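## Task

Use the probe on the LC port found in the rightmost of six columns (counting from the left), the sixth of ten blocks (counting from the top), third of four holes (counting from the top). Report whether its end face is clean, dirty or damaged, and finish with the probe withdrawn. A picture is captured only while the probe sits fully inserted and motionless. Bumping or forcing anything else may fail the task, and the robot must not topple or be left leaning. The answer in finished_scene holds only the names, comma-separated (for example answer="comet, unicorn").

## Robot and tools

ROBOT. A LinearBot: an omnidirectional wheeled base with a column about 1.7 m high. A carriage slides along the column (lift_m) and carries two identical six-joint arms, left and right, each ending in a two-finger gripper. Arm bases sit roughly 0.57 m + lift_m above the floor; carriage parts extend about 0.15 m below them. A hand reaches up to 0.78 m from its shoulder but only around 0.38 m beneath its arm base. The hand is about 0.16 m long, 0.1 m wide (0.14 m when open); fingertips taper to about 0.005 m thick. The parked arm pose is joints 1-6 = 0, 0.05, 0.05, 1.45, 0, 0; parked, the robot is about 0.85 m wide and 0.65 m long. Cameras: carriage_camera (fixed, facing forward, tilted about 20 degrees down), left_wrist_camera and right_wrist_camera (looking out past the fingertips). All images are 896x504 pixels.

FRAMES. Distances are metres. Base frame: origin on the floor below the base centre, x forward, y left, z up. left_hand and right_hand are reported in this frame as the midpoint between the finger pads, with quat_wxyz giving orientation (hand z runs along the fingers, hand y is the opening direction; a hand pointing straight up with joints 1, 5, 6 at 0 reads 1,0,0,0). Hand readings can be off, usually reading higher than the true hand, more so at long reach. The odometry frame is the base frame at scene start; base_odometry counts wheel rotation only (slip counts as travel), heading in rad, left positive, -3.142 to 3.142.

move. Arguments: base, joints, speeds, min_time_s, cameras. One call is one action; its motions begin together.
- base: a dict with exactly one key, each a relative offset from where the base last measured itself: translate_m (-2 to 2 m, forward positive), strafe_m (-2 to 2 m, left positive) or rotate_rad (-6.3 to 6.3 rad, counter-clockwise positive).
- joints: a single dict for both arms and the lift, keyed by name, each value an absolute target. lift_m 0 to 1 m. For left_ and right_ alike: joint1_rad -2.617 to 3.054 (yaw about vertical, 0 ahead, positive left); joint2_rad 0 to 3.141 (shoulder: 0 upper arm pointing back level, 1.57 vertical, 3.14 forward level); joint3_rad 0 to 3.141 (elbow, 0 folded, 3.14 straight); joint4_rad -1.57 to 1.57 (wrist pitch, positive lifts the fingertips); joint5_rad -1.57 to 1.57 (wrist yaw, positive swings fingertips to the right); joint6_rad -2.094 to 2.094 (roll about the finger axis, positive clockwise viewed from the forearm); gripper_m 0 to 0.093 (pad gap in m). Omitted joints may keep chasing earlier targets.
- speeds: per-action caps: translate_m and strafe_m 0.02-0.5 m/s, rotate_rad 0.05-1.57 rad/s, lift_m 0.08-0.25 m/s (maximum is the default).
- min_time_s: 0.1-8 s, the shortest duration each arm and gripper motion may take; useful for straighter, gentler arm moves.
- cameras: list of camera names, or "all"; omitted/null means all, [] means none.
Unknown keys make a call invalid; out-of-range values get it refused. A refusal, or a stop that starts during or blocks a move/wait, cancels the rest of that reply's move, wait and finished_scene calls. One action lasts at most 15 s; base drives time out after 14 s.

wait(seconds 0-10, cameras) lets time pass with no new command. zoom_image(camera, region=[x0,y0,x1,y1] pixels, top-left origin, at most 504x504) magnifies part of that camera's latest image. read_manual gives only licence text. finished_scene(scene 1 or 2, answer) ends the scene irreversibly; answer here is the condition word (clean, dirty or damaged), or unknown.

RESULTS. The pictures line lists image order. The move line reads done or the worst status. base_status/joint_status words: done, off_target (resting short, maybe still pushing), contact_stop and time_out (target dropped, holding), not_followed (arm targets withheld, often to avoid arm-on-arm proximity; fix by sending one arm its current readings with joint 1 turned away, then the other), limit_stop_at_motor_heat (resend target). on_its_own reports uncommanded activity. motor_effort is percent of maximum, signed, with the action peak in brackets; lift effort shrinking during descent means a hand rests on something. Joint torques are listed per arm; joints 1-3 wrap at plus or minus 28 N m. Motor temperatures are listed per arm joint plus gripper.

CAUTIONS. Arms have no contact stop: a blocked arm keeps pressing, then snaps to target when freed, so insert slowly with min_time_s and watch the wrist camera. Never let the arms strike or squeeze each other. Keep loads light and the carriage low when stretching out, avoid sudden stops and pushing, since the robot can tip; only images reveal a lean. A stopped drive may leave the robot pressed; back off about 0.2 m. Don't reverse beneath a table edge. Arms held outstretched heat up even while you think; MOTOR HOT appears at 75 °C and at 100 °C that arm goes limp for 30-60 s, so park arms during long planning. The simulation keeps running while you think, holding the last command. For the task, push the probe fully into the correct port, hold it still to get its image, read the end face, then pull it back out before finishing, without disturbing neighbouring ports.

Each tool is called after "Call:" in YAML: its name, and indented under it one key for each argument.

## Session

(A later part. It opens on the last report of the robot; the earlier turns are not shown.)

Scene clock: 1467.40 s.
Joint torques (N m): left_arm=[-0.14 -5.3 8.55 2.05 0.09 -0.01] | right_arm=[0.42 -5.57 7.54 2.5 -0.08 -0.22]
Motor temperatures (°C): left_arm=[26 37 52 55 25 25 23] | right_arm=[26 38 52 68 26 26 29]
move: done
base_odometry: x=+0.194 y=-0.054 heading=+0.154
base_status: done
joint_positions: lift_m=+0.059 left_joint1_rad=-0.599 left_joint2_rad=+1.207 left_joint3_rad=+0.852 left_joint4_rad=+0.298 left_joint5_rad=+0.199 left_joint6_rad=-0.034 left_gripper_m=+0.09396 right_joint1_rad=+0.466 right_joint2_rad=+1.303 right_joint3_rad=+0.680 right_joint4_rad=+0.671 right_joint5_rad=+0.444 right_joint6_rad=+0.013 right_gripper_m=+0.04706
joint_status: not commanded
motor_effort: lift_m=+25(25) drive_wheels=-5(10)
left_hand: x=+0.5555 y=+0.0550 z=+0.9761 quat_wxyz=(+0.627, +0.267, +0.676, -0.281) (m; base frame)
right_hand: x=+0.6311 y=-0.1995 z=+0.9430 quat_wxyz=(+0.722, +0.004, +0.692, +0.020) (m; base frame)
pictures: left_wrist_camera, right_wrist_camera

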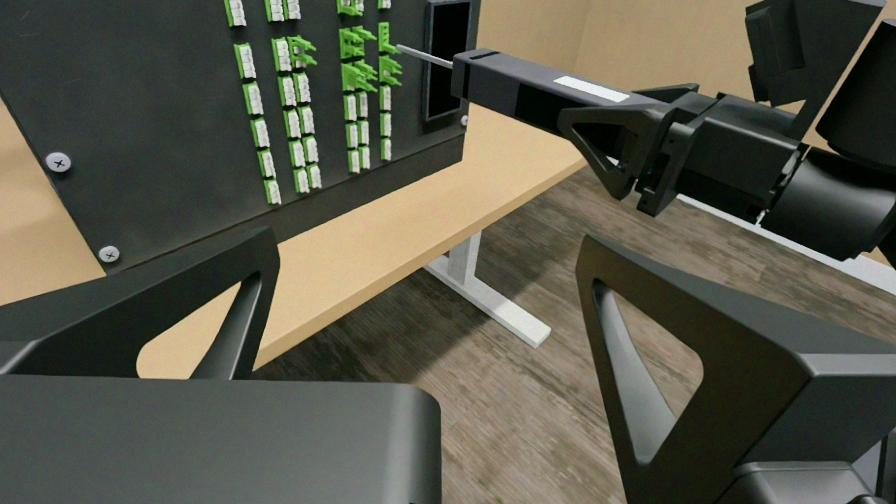

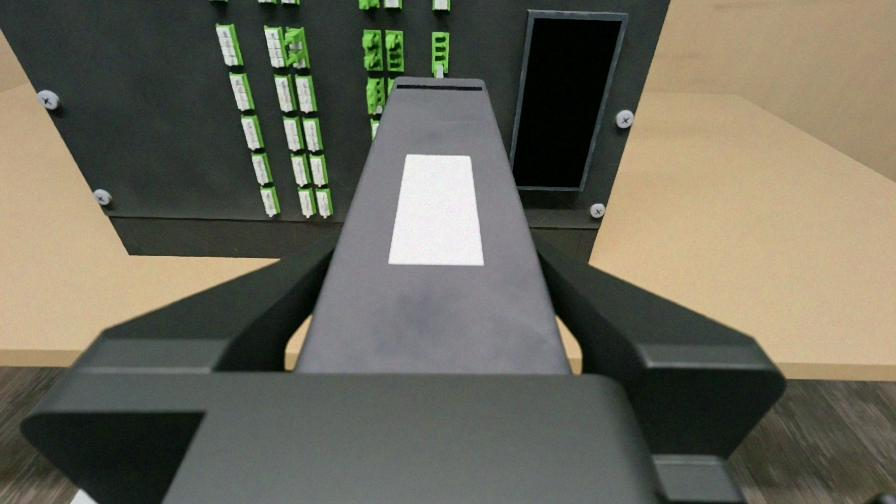

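Call:
move:
  joints: {"lift_m": 0.061, "right_joint1_rad": 0.4745}
  min_time_s: 1
  cameras: ["left_wrist_camera","right_wrist_camera"]

Call:
zoom_image:
  camera: "right_wrist_camera"
  region: [425, 20, 465, 80]

Call:
zoom_image:
  camera: "left_wrist_camera"
  region: [370, 20, 410, 60]

Scene clock: 1473.53 s.
Joint torques (N m): left_arm=[-0.16 -5.3 8.59 2.06 0.09 -0.01] | right_arm=[0.49 -5.63 7.5 2.5 -0.09 -0.23]
Motor temperatures (°C): left_arm=[26 37 52 55 25 25 23] | right_arm=[26 38 51 69 26 26 29]
move: done
base_odometry: x=+0.194 y=-0.054 heading=+0.154
base_status: not commanded
joint_positions: lift_m=+0.061 left_joint1_rad=-0.599 left_joint2_rad=+1.207 left_joint3_rad=+0.852 left_joint4_rad=+0.299 left_joint5_rad=+0.199 left_joint6_rad=-0.034 left_gripper_m=+0.09396 right_joint1_rad=+0.469 right_joint2_rad=+1.304 right_joint3_rad=+0.680 right_joint4_rad=+0.671 right_joint5_rad=+0.444 right_joint6_rad=+0.013 right_gripper_m=+0.04706
joint_status: all done
motor_effort: lift_m=+24(27) drive_wheels=+1(5)
left_hand: x=+0.5555 y=+0.0550 z=+0.9779 quat_wxyz=(+0.627, +0.267, +0.675, -0.281) (m; base frame)
right_hand: x=+0.6308 y=-0.1981 z=+0.9444 quat_wxyz=(+0.722, +0.003, +0.692, +0.021) (m; base frame)
pictures: left_wrist_camera, right_wrist_camera

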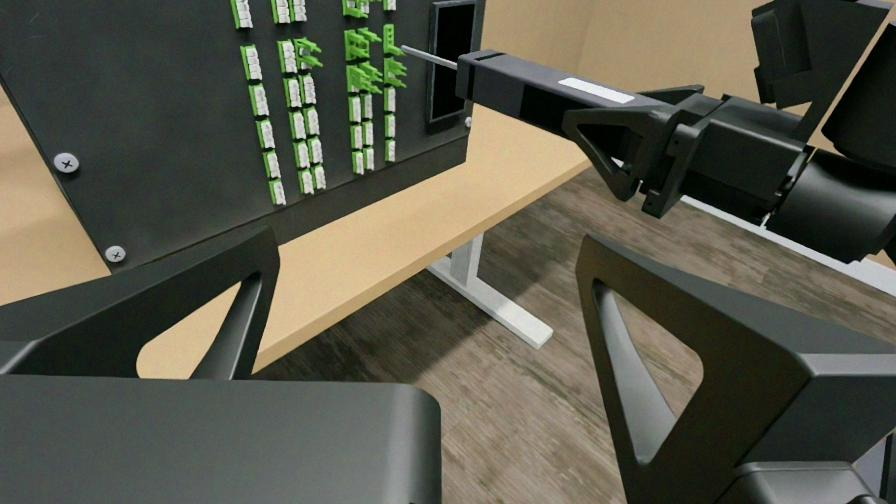

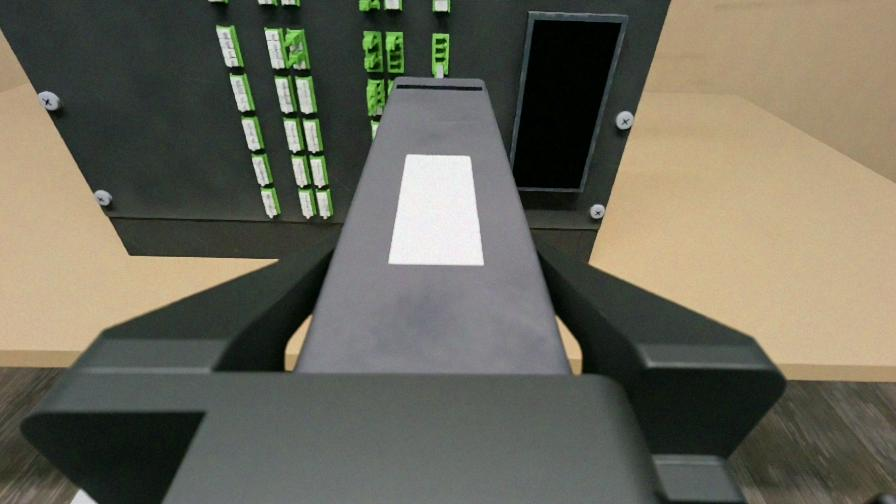

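Scaled by 8.400 from the camera's 896x504 image, which has a finer 1280x720 frame.

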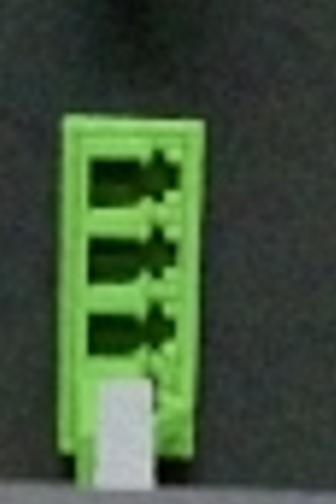

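Scaled by 12.600 from the camera's 896x504 image, which has a finer 1280x720 frame.

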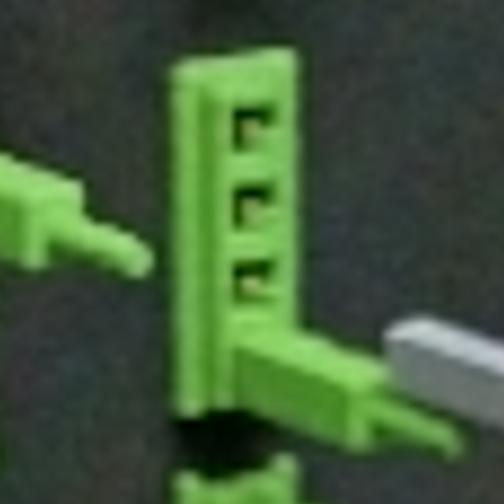

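Call:
wait:
  seconds: 0.3
  cameras: ["left_wrist_camera","right_wrist_camera"]

Call:
zoom_image:
  camera: "right_wrist_camera"
  region: [425, 20, 465, 80]

Call:
zoom_image:
  camera: "left_wrist_camera"
  region: [370, 20, 410, 60]

Scene clock: 1484.90 s.
Joint torques (N m): left_arm=[-0.14 -5.29 8.59 2.06 0.09 -0.01] | right_arm=[0.47 -5.53 7.42 2.5 -0.06 -0.23]
Motor temperatures (°C): left_arm=[26 37 52 55 25 25 23] | right_arm=[26 37 51 70 26 26 29]
base_odometry: x=+0.194 y=-0.054 heading=+0.154
base_status: not commanded
joint_positions: lift_m=+0.061 left_joint1_rad=-0.599 left_joint2_rad=+1.207 left_joint3_rad=+0.852 left_joint4_rad=+0.299 left_joint5_rad=+0.199 left_joint6_rad=-0.034 left_gripper_m=+0.09396 right_joint1_rad=+0.469 right_joint2_rad=+1.304 right_joint3_rad=+0.680 right_joint4_rad=+0.671 right_joint5_rad=+0.444 right_joint6_rad=+0.013 right_gripper_m=+0.04706
joint_status: all done
motor_effort: lift_m=+24(27) drive_wheels=+1(5)
left_hand: x=+0.5555 y=+0.0550 z=+0.9779 quat_wxyz=(+0.627, +0.267, +0.675, -0.281) (m; base frame)
right_hand: x=+0.6308 y=-0.1981 z=+0.9444 quat_wxyz=(+0.722, +0.003, +0.692, +0.021) (m; base frame)
wait: 0.30 s; at rest from the start
pictures: left_wrist_camera, right_wrist_camera

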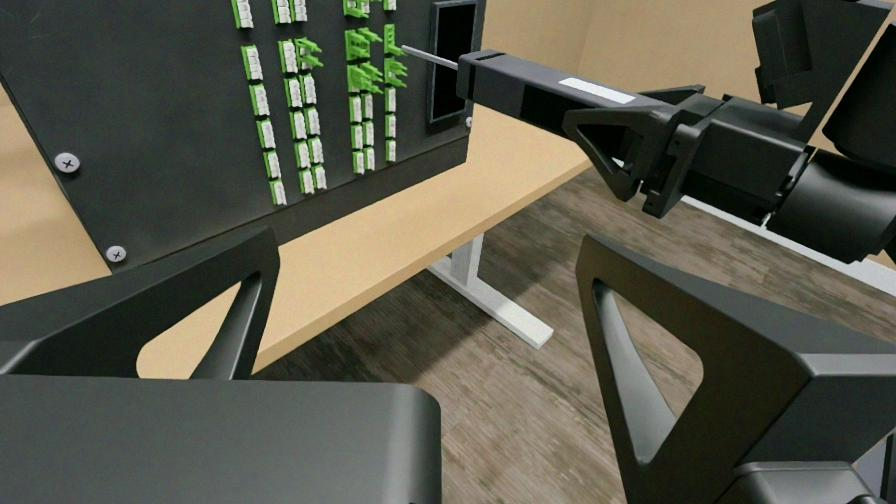

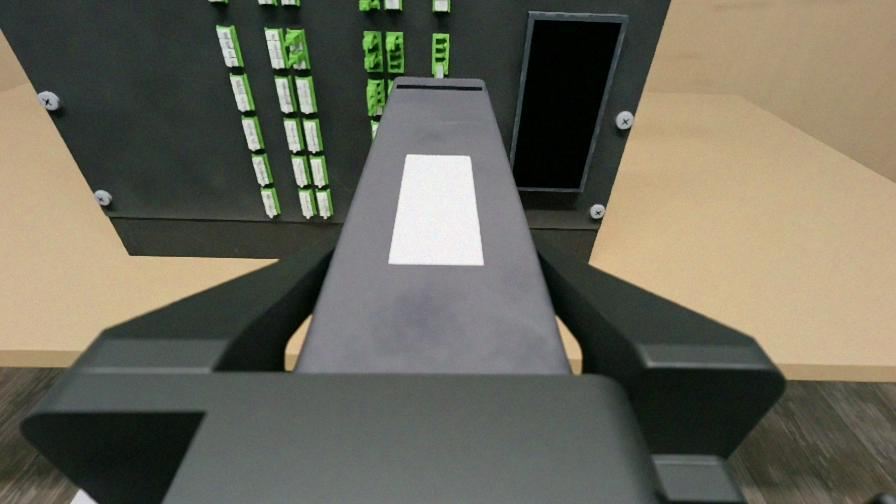

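Scaled by 8.400 from the camera's 896x504 image, which has a finer 1280x720 frame.

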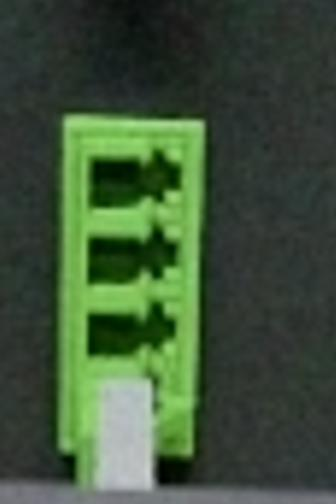

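Scaled by 12.600 from the camera's 896x504 image, which has a finer 1280x720 frame.

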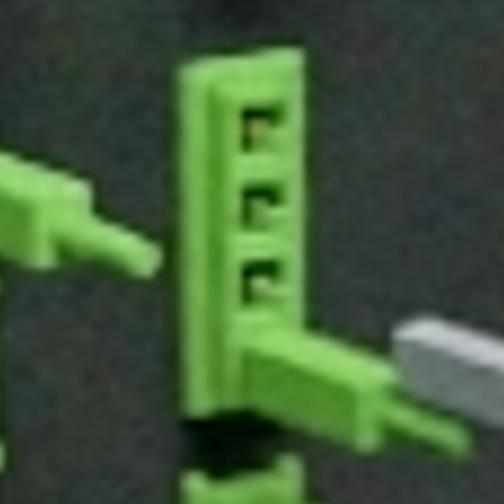

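Call:
move:
  joints: {"right_joint5_rad": 0.432}
  min_time_s: 1
  cameras: ["left_wrist_camera","right_wrist_camera"]

Call:
zoom_image:
  camera: "right_wrist_camera"
  region: [425, 20, 465, 80]

Call:
move:
  base: {"translate_m": 0.003}
  speeds: {"translate_m": 0.02}
  cameras: ["left_wrist_camera","right_wrist_camera"]

Call:
zoom_image:
  camera: "right_wrist_camera"
  region: [425, 20, 465, 80]

Call:
zoom_image:
  camera: "left_wrist_camera"
  region: [375, 20, 415, 60]

Scene clock: 1502.30 s.
Joint torques (N m): left_arm=[-0.14 -5.3 8.59 2.06 0.09 -0.01] | right_arm=[0.5 -5.63 7.54 2.5 -0.11 -0.23]
Motor temperatures (°C): left_arm=[26 37 52 55 25 25 23] | right_arm=[26 37 52 70 26 26 29]
move: done
base_odometry: x=+0.194 y=-0.054 heading=+0.154
base_status: not commanded
joint_positions: lift_m=+0.061 left_joint1_rad=-0.599 left_joint2_rad=+1.207 left_joint3_rad=+0.852 left_joint4_rad=+0.299 left_joint5_rad=+0.199 left_joint6_rad=-0.034 left_gripper_m=+0.09396 right_joint1_rad=+0.469 right_joint2_rad=+1.304 right_joint3_rad=+0.680 right_joint4_rad=+0.671 right_joint5_rad=+0.441 right_joint6_rad=+0.013 right_gripper_m=+0.04706
joint_status: all done
motor_effort: lift_m=+24(24) drive_wheels=+1(2)
left_hand: x=+0.5555 y=+0.0550 z=+0.9779 quat_wxyz=(+0.627, +0.267, +0.675, -0.281) (m; base frame)
right_hand: x=+0.6308 y=-0.1975 z=+0.9445 quat_wxyz=(+0.722, +0.002, +0.692, +0.022) (m; base frame)
pictures: left_wrist_camera, right_wrist_camera

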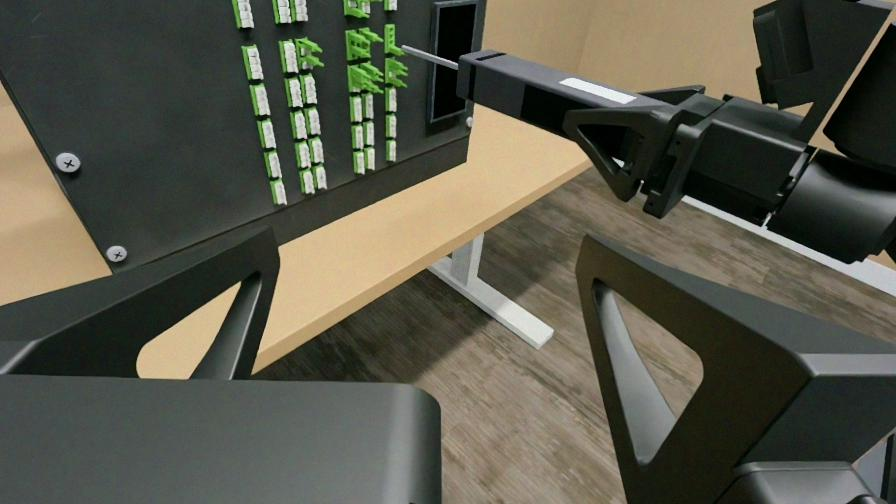

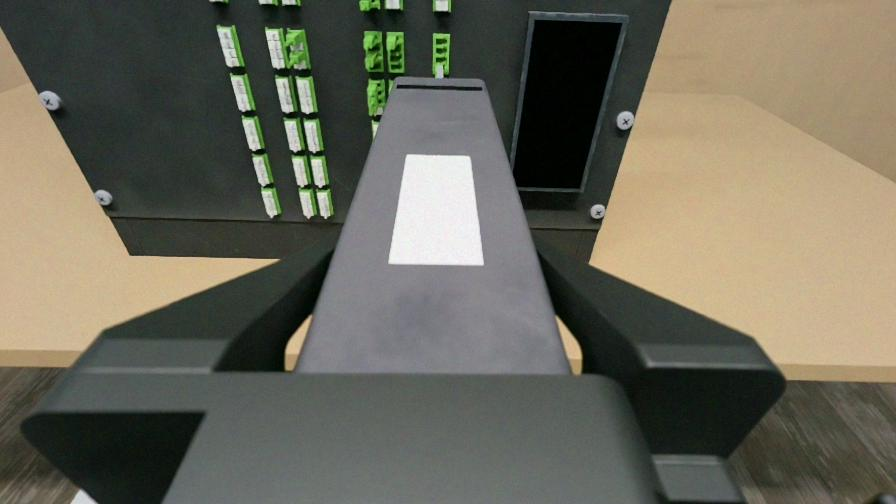

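Scaled by 8.400 from the camera's 896x504 image, which has a finer 1280x720 frame.

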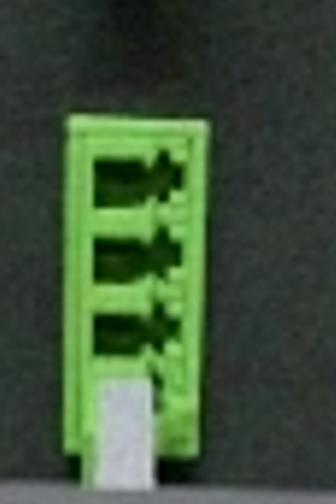

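Scene clock: 1502.93 s.
Joint torques (N m): left_arm=[-0.17 -5.3 8.57 2.07 0.09 -0.01] | right_arm=[0.47 -5.56 7.46 2.5 -0.09 -0.21]
Motor temperatures (°C): left_arm=[26 37 52 55 25 25 23] | right_arm=[26 37 52 70 26 26 29]
move: done
base_odometry: x=+0.197 y=-0.053 heading=+0.154
base_status: done
joint_positions: lift_m=+0.061 left_joint1_rad=-0.599 left_joint2_rad=+1.207 left_joint3_rad=+0.852 left_joint4_rad=+0.299 left_joint5_rad=+0.199 left_joint6_rad=-0.034 left_gripper_m=+0.09396 right_joint1_rad=+0.469 right_joint2_rad=+1.304 right_joint3_rad=+0.680 right_joint4_rad=+0.671 right_joint5_rad=+0.440 right_joint6_rad=+0.013 right_gripper_m=+0.04706
joint_status: not commanded
motor_effort: lift_m=+24(24) drive_wheels=+1(10)
left_hand: x=+0.5555 y=+0.0550 z=+0.9779 quat_wxyz=(+0.627, +0.267, +0.675, -0.281) (m; base frame)
right_hand: x=+0.6308 y=-0.1973 z=+0.9445 quat_wxyz=(+0.722, +0.001, +0.692, +0.022) (m; base frame)
pictures: left_wrist_camera, right_wrist_camera

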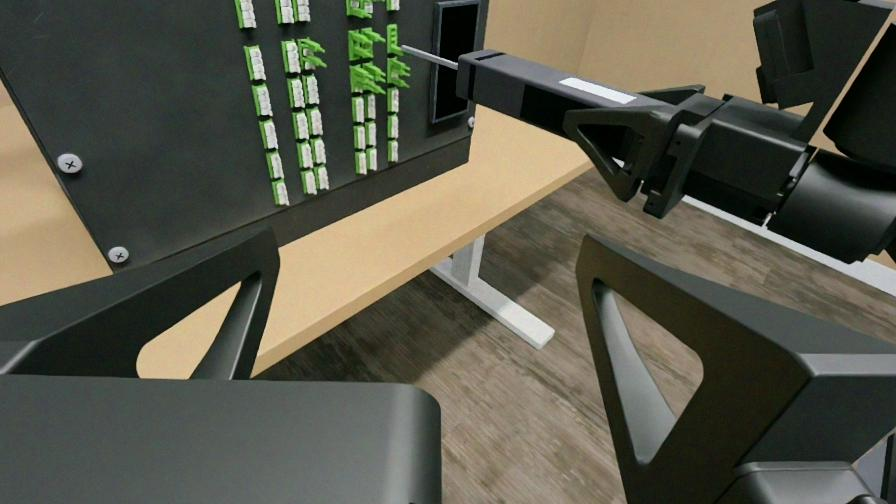

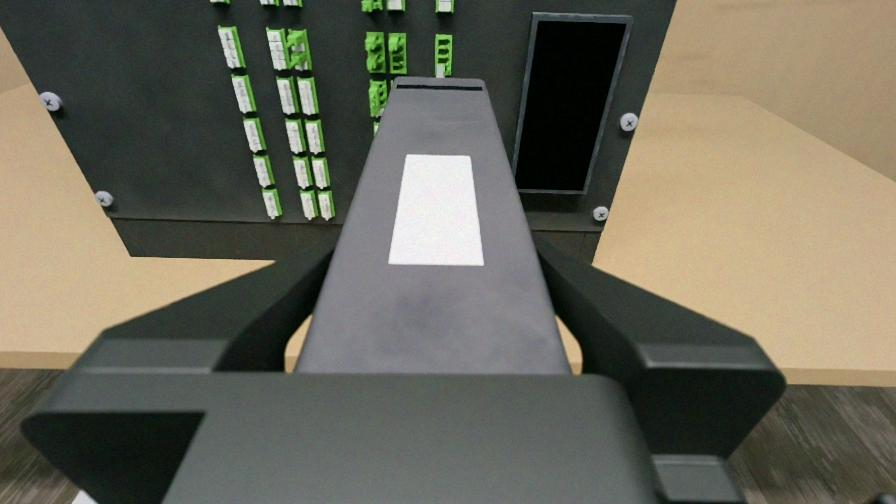

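Scaled by 8.400 from the camera's 896x504 image, which has a finer 1280x720 frame.

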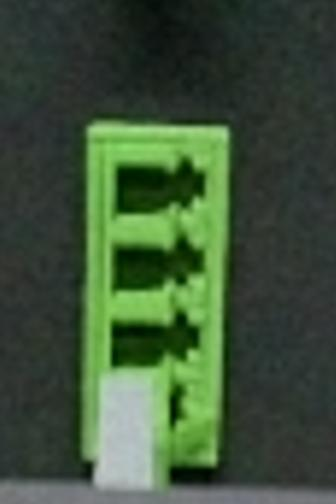

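Scaled by 12.600 from the camera's 896x504 image, which has a finer 1280x720 frame.

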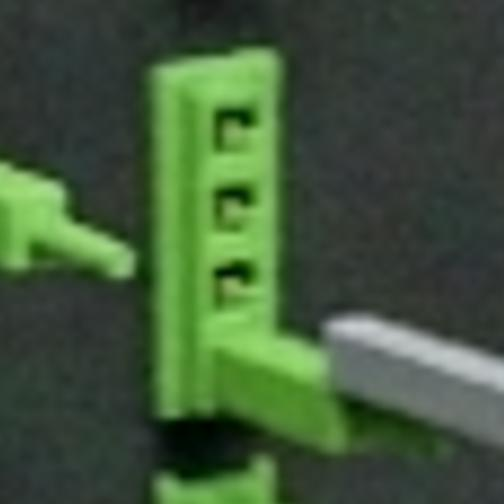

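Call:
move:
  base: {"translate_m": 0.006}
  joints: {"lift_m": 0.0613}
  speeds: {"translate_m": 0.02}
  cameras: ["left_wrist_camera","right_wrist_camera"]

Call:
zoom_image:
  camera: "right_wrist_camera"
  region: [425, 20, 465, 80]

Call:
zoom_image:
  camera: "left_wrist_camera"
  region: [375, 20, 415, 60]

Scene clock: 1509.50 s.
Joint torques (N m): left_arm=[-0.17 -5.3 8.59 2.05 0.09 -0.01] | right_arm=[0.44 -5.59 7.51 2.5 -0.07 -0.23]
Motor temperatures (°C): left_arm=[26 36 52 55 25 25 23] | right_arm=[26 37 52 70 26 26 29]
move: done
base_odometry: x=+0.203 y=-0.052 heading=+0.154
base_status: done
joint_positions: lift_m=+0.061 left_joint1_rad=-0.599 left_joint2_rad=+1.207 left_joint3_rad=+0.852 left_joint4_rad=+0.299 left_joint5_rad=+0.199 left_joint6_rad=-0.034 left_gripper_m=+0.09396 right_joint1_rad=+0.469 right_joint2_rad=+1.304 right_joint3_rad=+0.680 right_joint4_rad=+0.671 right_joint5_rad=+0.438 right_joint6_rad=+0.013 right_gripper_m=+0.04706
joint_status: all done
motor_effort: lift_m=+25(26) drive_wheels=-5(10)
left_hand: x=+0.5555 y=+0.0550 z=+0.9782 quat_wxyz=(+0.627, +0.267, +0.675, -0.281) (m; base frame)
right_hand: x=+0.6308 y=-0.1970 z=+0.9446 quat_wxyz=(+0.721, +0.001, +0.692, +0.023) (m; base frame)
pictures: left_wrist_camera, right_wrist_camera

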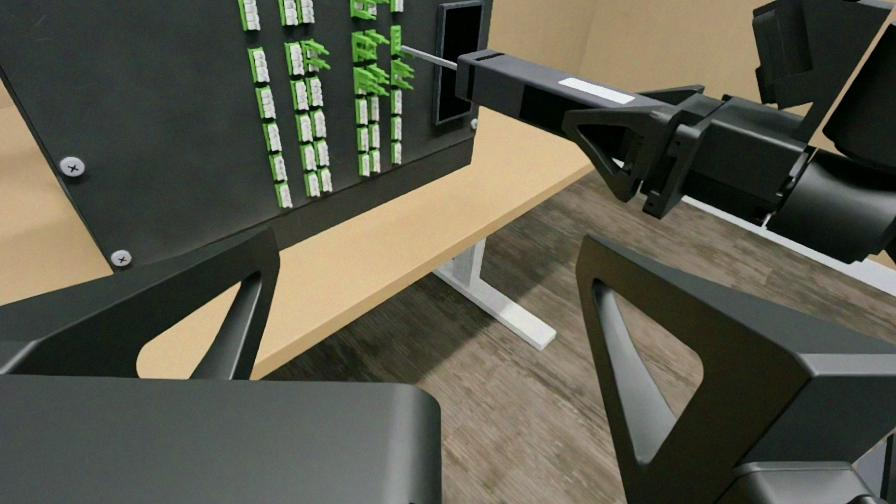

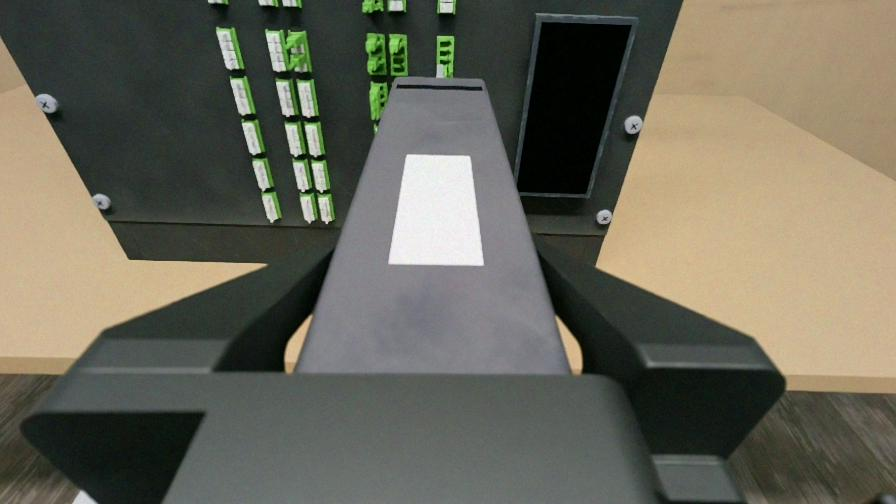

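Scaled by 8.400 from the camera's 896x504 image, which has a finer 1280x720 frame.

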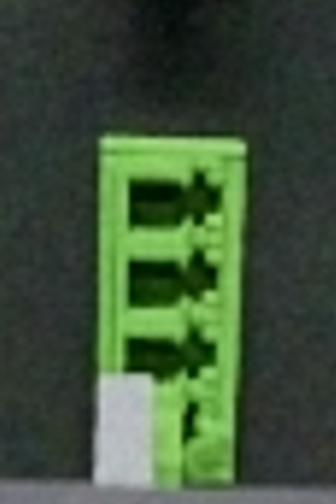

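Scaled by 12.600 from the camera's 896x504 image, which has a finer 1280x720 frame.

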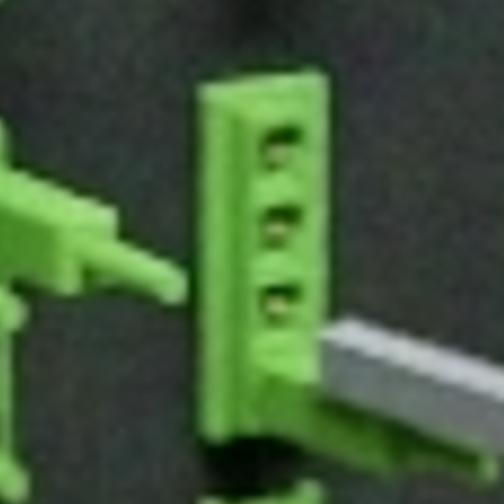

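Call:
move:
  joints: {"right_joint5_rad": 0.453, "lift_m": 0.0622}
  min_time_s: 1
  cameras: ["left_wrist_camera","right_wrist_camera"]

Call:
zoom_image:
  camera: "right_wrist_camera"
  region: [425, 20, 465, 80]

Call:
move:
  base: {"translate_m": 0.005}
  speeds: {"translate_m": 0.02}
  cameras: ["left_wrist_camera","right_wrist_camera"]

Call:
zoom_image:
  camera: "right_wrist_camera"
  region: [425, 20, 465, 80]

Call:
zoom_image:
  camera: "left_wrist_camera"
  region: [380, 20, 420, 60]

Scene clock: 1517.50 s.
Joint torques (N m): left_arm=[-0.14 -5.27 8.59 2.06 0.09 -0.01] | right_arm=[0.51 -5.72 7.47 2.49 0.09 -0.23]
Motor temperatures (°C): left_arm=[26 36 52 55 25 25 23] | right_arm=[26 37 52 70 26 26 29]
move: done
base_odometry: x=+0.203 y=-0.052 heading=+0.154
base_status: not commanded
joint_positions: lift_m=+0.062 left_joint1_rad=-0.599 left_joint2_rad=+1.207 left_joint3_rad=+0.852 left_joint4_rad=+0.299 left_joint5_rad=+0.199 left_joint6_rad=-0.034 left_gripper_m=+0.09396 right_joint1_rad=+0.469 right_joint2_rad=+1.305 right_joint3_rad=+0.680 right_joint4_rad=+0.671 right_joint5_rad=+0.443 right_joint6_rad=+0.013 right_gripper_m=+0.04706
joint_status: all done
motor_effort: lift_m=+25(27) drive_wheels=+1(1)
left_hand: x=+0.5555 y=+0.0550 z=+0.9790 quat_wxyz=(+0.627, +0.267, +0.675, -0.281) (m; base frame)
right_hand: x=+0.6309 y=-0.1979 z=+0.9453 quat_wxyz=(+0.721, +0.003, +0.692, +0.021) (m; base frame)
pictures: left_wrist_camera, right_wrist_camera

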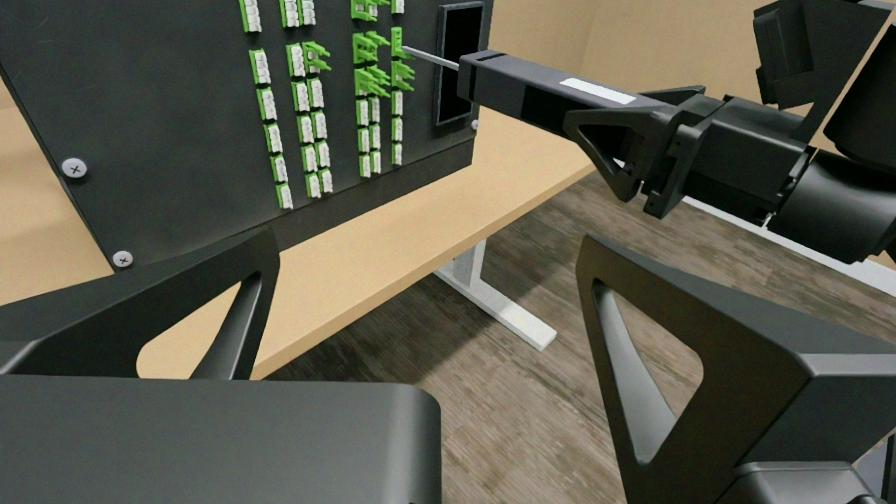

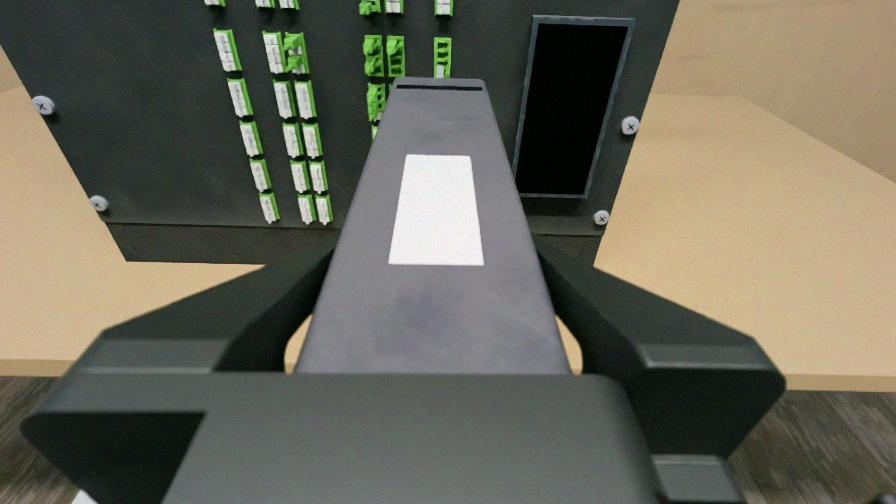

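Scaled by 8.400 from the camera's 896x504 image, which has a finer 1280x720 frame.

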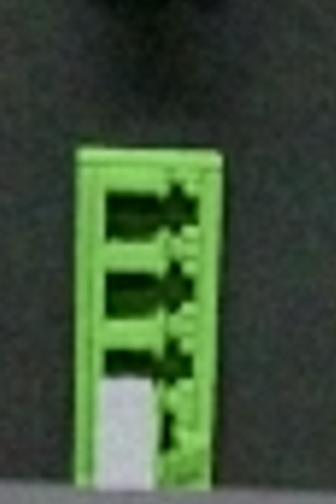

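Scene clock: 1518.23 s.
Joint torques (N m): left_arm=[-0.18 -5.27 8.59 2.06 0.09 -0.01] | right_arm=[0.51 -5.82 7.47 2.5 0.08 -0.22]
Motor temperatures (°C): left_arm=[26 36 52 55 25 25 23] | right_arm=[26 37 52 70 26 26 29]
move: done
base_odometry: x=+0.208 y=-0.051 heading=+0.154
base_status: done
joint_positions: lift_m=+0.062 left_joint1_rad=-0.599 left_joint2_rad=+1.207 left_joint3_rad=+0.852 left_joint4_rad=+0.299 left_joint5_rad=+0.199 left_joint6_rad=-0.034 left_gripper_m=+0.09396 right_joint1_rad=+0.469 right_joint2_rad=+1.306 right_joint3_rad=+0.680 right_joint4_rad=+0.671 right_joint5_rad=+0.445 right_joint6_rad=+0.013 right_gripper_m=+0.04706
joint_status: not commanded
motor_effort: lift_m=+25(25) drive_wheels=-5(10)
left_hand: x=+0.5555 y=+0.0550 z=+0.9790 quat_wxyz=(+0.627, +0.267, +0.675, -0.281) (m; base frame)
right_hand: x=+0.6310 y=-0.1980 z=+0.9450 quat_wxyz=(+0.721, +0.003, +0.693, +0.020) (m; base frame)
pictures: left_wrist_camera, right_wrist_camera

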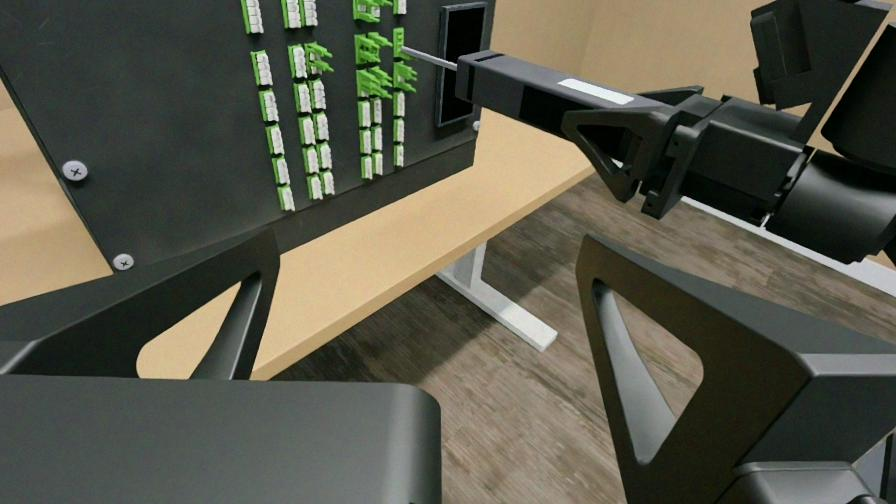

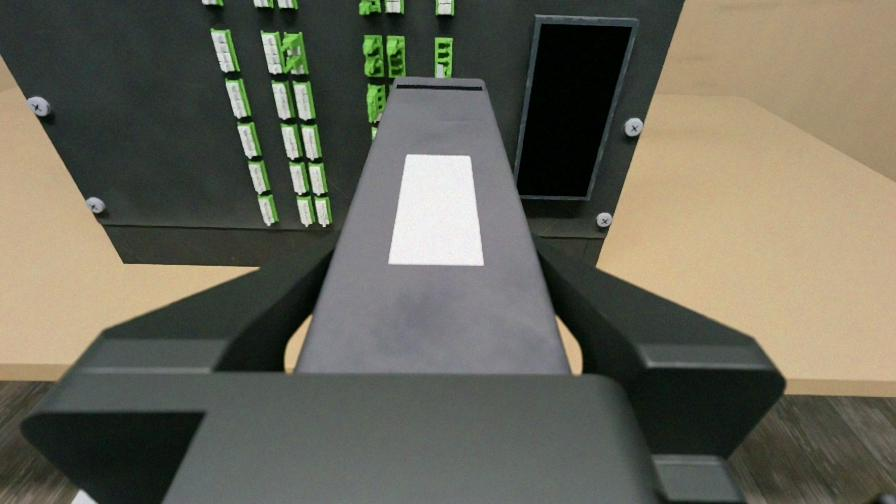

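Scaled by 8.400 from the camera's 896x504 image, which has a finer 1280x720 frame.

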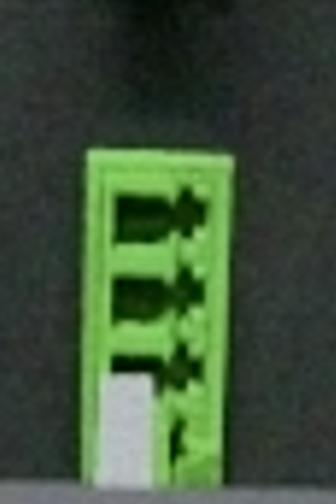

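Scaled by 12.600 from the camera's 896x504 image, which has a finer 1280x720 frame.

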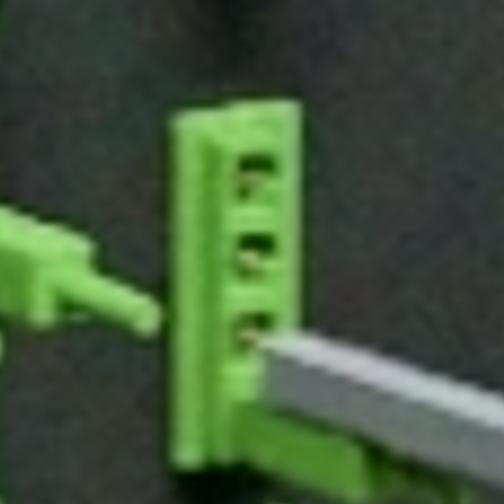

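Call:
move:
  joints: {"right_joint5_rad": 0.457, "lift_m": 0.063}
  min_time_s: 1
  cameras: []

Call:
move:
  base: {"translate_m": 0.004}
  speeds: {"translate_m": 0.02}
  cameras: ["left_wrist_camera","right_wrist_camera"]

Call:
zoom_image:
  camera: "right_wrist_camera"
  region: [425, 20, 465, 80]

Call:
zoom_image:
  camera: "left_wrist_camera"
  region: [380, 20, 420, 60]

Scene clock: 1526.63 s.
Joint torques (N m): left_arm=[-0.14 -5.27 8.59 2.06 0.09 -0.01] | right_arm=[0.55 -5.74 7.45 2.49 0.07 -0.22]
Motor temperatures (°C): left_arm=[26 36 52 55 25 25 23] | right_arm=[26 38 52 70 26 26 29]
move: done
base_odometry: x=+0.208 y=-0.051 heading=+0.154
base_status: not commanded
joint_positions: lift_m=+0.063 left_joint1_rad=-0.599 left_joint2_rad=+1.207 left_joint3_rad=+0.852 left_joint4_rad=+0.299 left_joint5_rad=+0.199 left_joint6_rad=-0.034 left_gripper_m=+0.09396 right_joint1_rad=+0.469 right_joint2_rad=+1.306 right_joint3_rad=+0.680 right_joint4_rad=+0.671 right_joint5_rad=+0.448 right_joint6_rad=+0.013 right_gripper_m=+0.04706
joint_status: all done
motor_effort: lift_m=+25(27) drive_wheels=+1(5)
left_hand: x=+0.5555 y=+0.0550 z=+0.9798 quat_wxyz=(+0.627, +0.267, +0.675, -0.281) (m; base frame)
right_hand: x=+0.6311 y=-0.1985 z=+0.9457 quat_wxyz=(+0.721, +0.004, +0.693, +0.019) (m; base frame)
pictures: none
No camera images: "cameras" was empty.

Scene clock: 1527.20 s.
Joint torques (N m): left_arm=[-0.08 -5.27 8.57 2.06 0.09 -0.01] | right_arm=[0.51 -5.82 7.42 2.49 0.05 -0.23]
Motor temperatures (°C): left_arm=[26 36 52 55 25 25 23] | right_arm=[26 38 52 70 26 26 29]
move: done
base_odometry: x=+0.212 y=-0.051 heading=+0.155
base_status: done
joint_positions: lift_m=+0.063 left_joint1_rad=-0.599 left_joint2_rad=+1.207 left_joint3_rad=+0.852 left_joint4_rad=+0.298 left_joint5_rad=+0.199 left_joint6_rad=-0.034 left_gripper_m=+0.09396 right_joint1_rad=+0.469 right_joint2_rad=+1.306 right_joint3_rad=+0.680 right_joint4_rad=+0.670 right_joint5_rad=+0.450 right_joint6_rad=+0.013 right_gripper_m=+0.04706
joint_status: not commanded
motor_effort: lift_m=+25(25) drive_wheels=-5(8)
left_hand: x=+0.5555 y=+0.0550 z=+0.9797 quat_wxyz=(+0.627, +0.267, +0.676, -0.281) (m; base frame)
right_hand: x=+0.6311 y=-0.1989 z=+0.9455 quat_wxyz=(+0.721, +0.004, +0.693, +0.019) (m; base frame)
pictures: left_wrist_camera, right_wrist_camera

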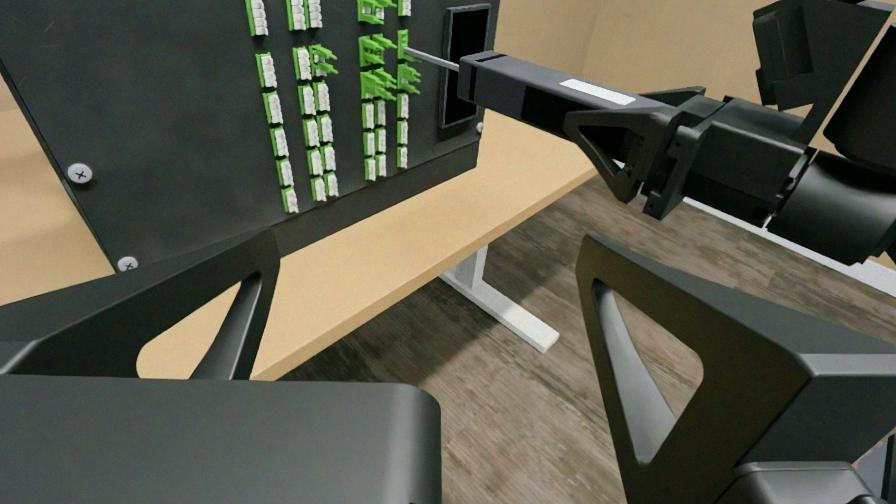

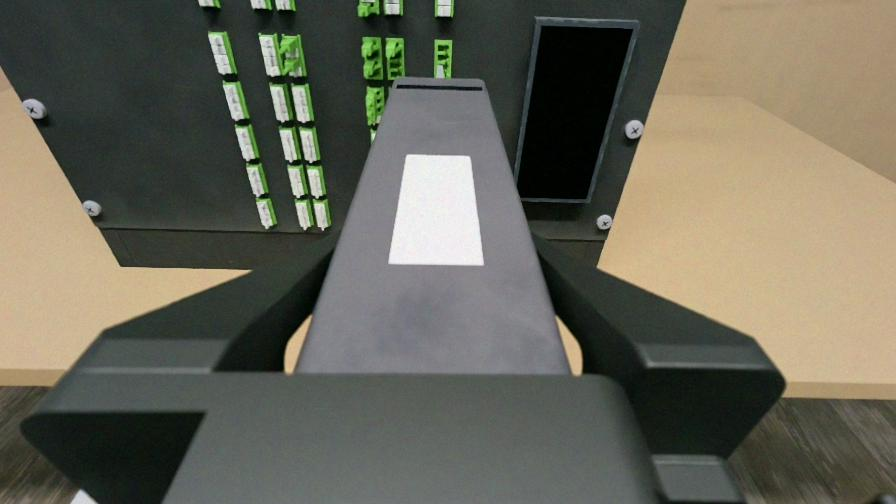

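Scaled by 8.400 from the camera's 896x504 image, which has a finer 1280x720 frame.

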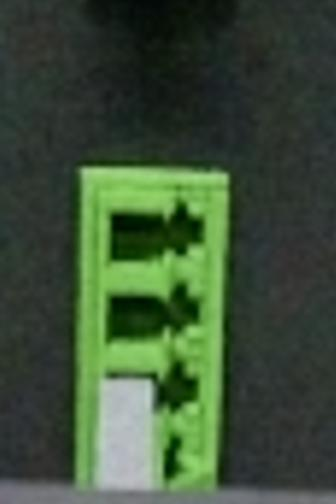

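Scaled by 12.600 from the camera's 896x504 image, which has a finer 1280x720 frame.

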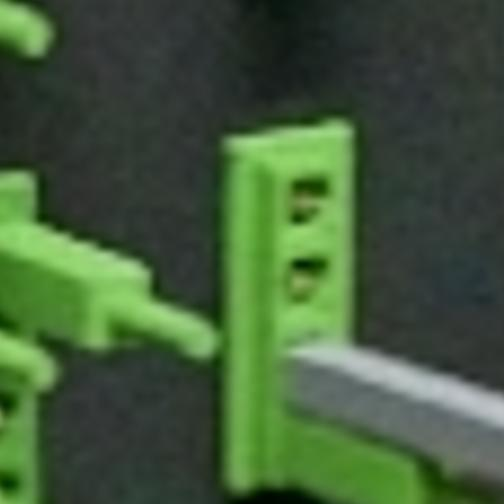

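Call:
move:
  joints: {"right_joint5_rad": 0.4595, "lift_m": 0.0633}
  min_time_s: 1
  cameras: ["left_wrist_camera","right_wrist_camera"]

Call:
zoom_image:
  camera: "right_wrist_camera"
  region: [425, 40, 455, 80]

Call:
zoom_image:
  camera: "left_wrist_camera"
  region: [380, 20, 420, 60]

Scene clock: 1534.07 s.
Joint torques (N m): left_arm=[-0.16 -5.27 8.59 2.06 0.09 -0.01] | right_arm=[0.47 -5.82 7.5 2.51 0.09 -0.23]
Motor temperatures (°C): left_arm=[26 36 52 55 25 25 23] | right_arm=[26 38 52 70 26 26 29]
move: done
base_odometry: x=+0.211 y=-0.051 heading=+0.155
base_status: not commanded
joint_positions: lift_m=+0.063 left_joint1_rad=-0.599 left_joint2_rad=+1.207 left_joint3_rad=+0.852 left_joint4_rad=+0.298 left_joint5_rad=+0.199 left_joint6_rad=-0.034 left_gripper_m=+0.09396 right_joint1_rad=+0.469 right_joint2_rad=+1.306 right_joint3_rad=+0.680 right_joint4_rad=+0.670 right_joint5_rad=+0.451 right_joint6_rad=+0.013 right_gripper_m=+0.04706
joint_status: all done
motor_effort: lift_m=+25(26) drive_wheels=-5(5)
left_hand: x=+0.5555 y=+0.0550 z=+0.9800 quat_wxyz=(+0.627, +0.267, +0.676, -0.281) (m; base frame)
right_hand: x=+0.6311 y=-0.1990 z=+0.9457 quat_wxyz=(+0.721, +0.005, +0.693, +0.018) (m; base frame)
pictures: left_wrist_camera, right_wrist_camera

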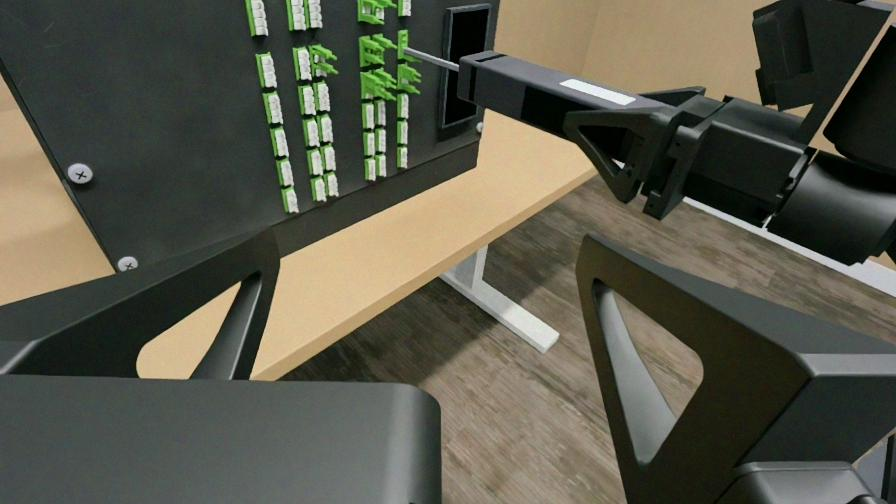

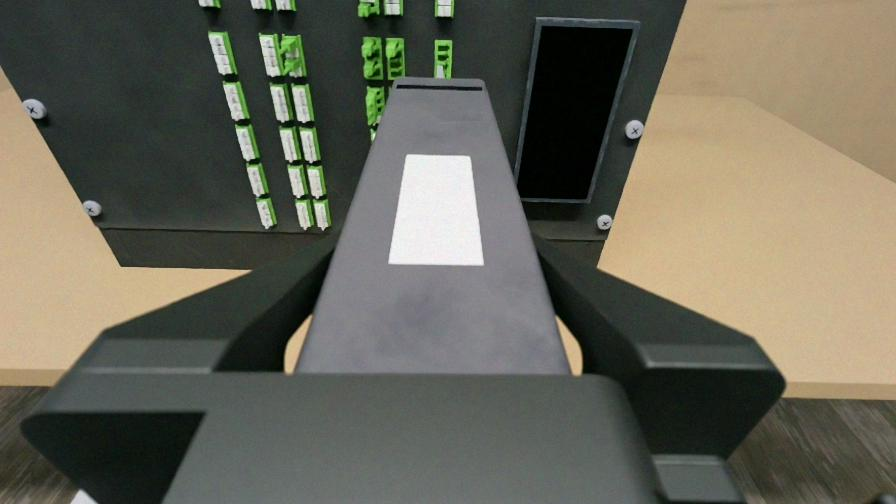

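Scaled by 12.600 from the camera's 896x504 image, which has a finer 1280x720 frame.

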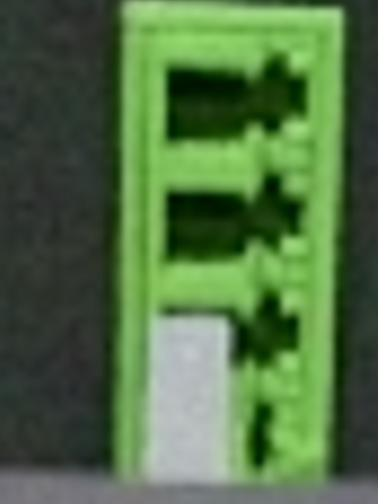

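Scaled by 12.600 from the camera's 896x504 image, which has a finer 1280x720 frame.

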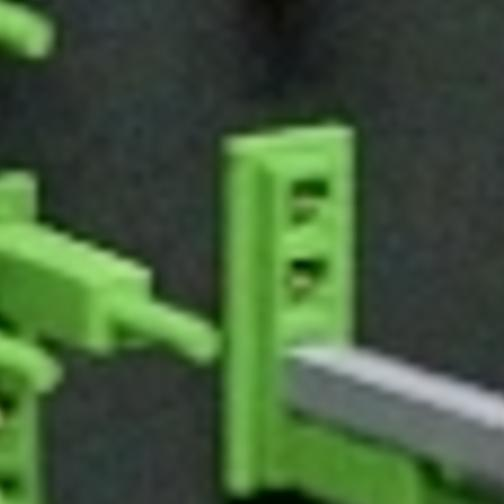

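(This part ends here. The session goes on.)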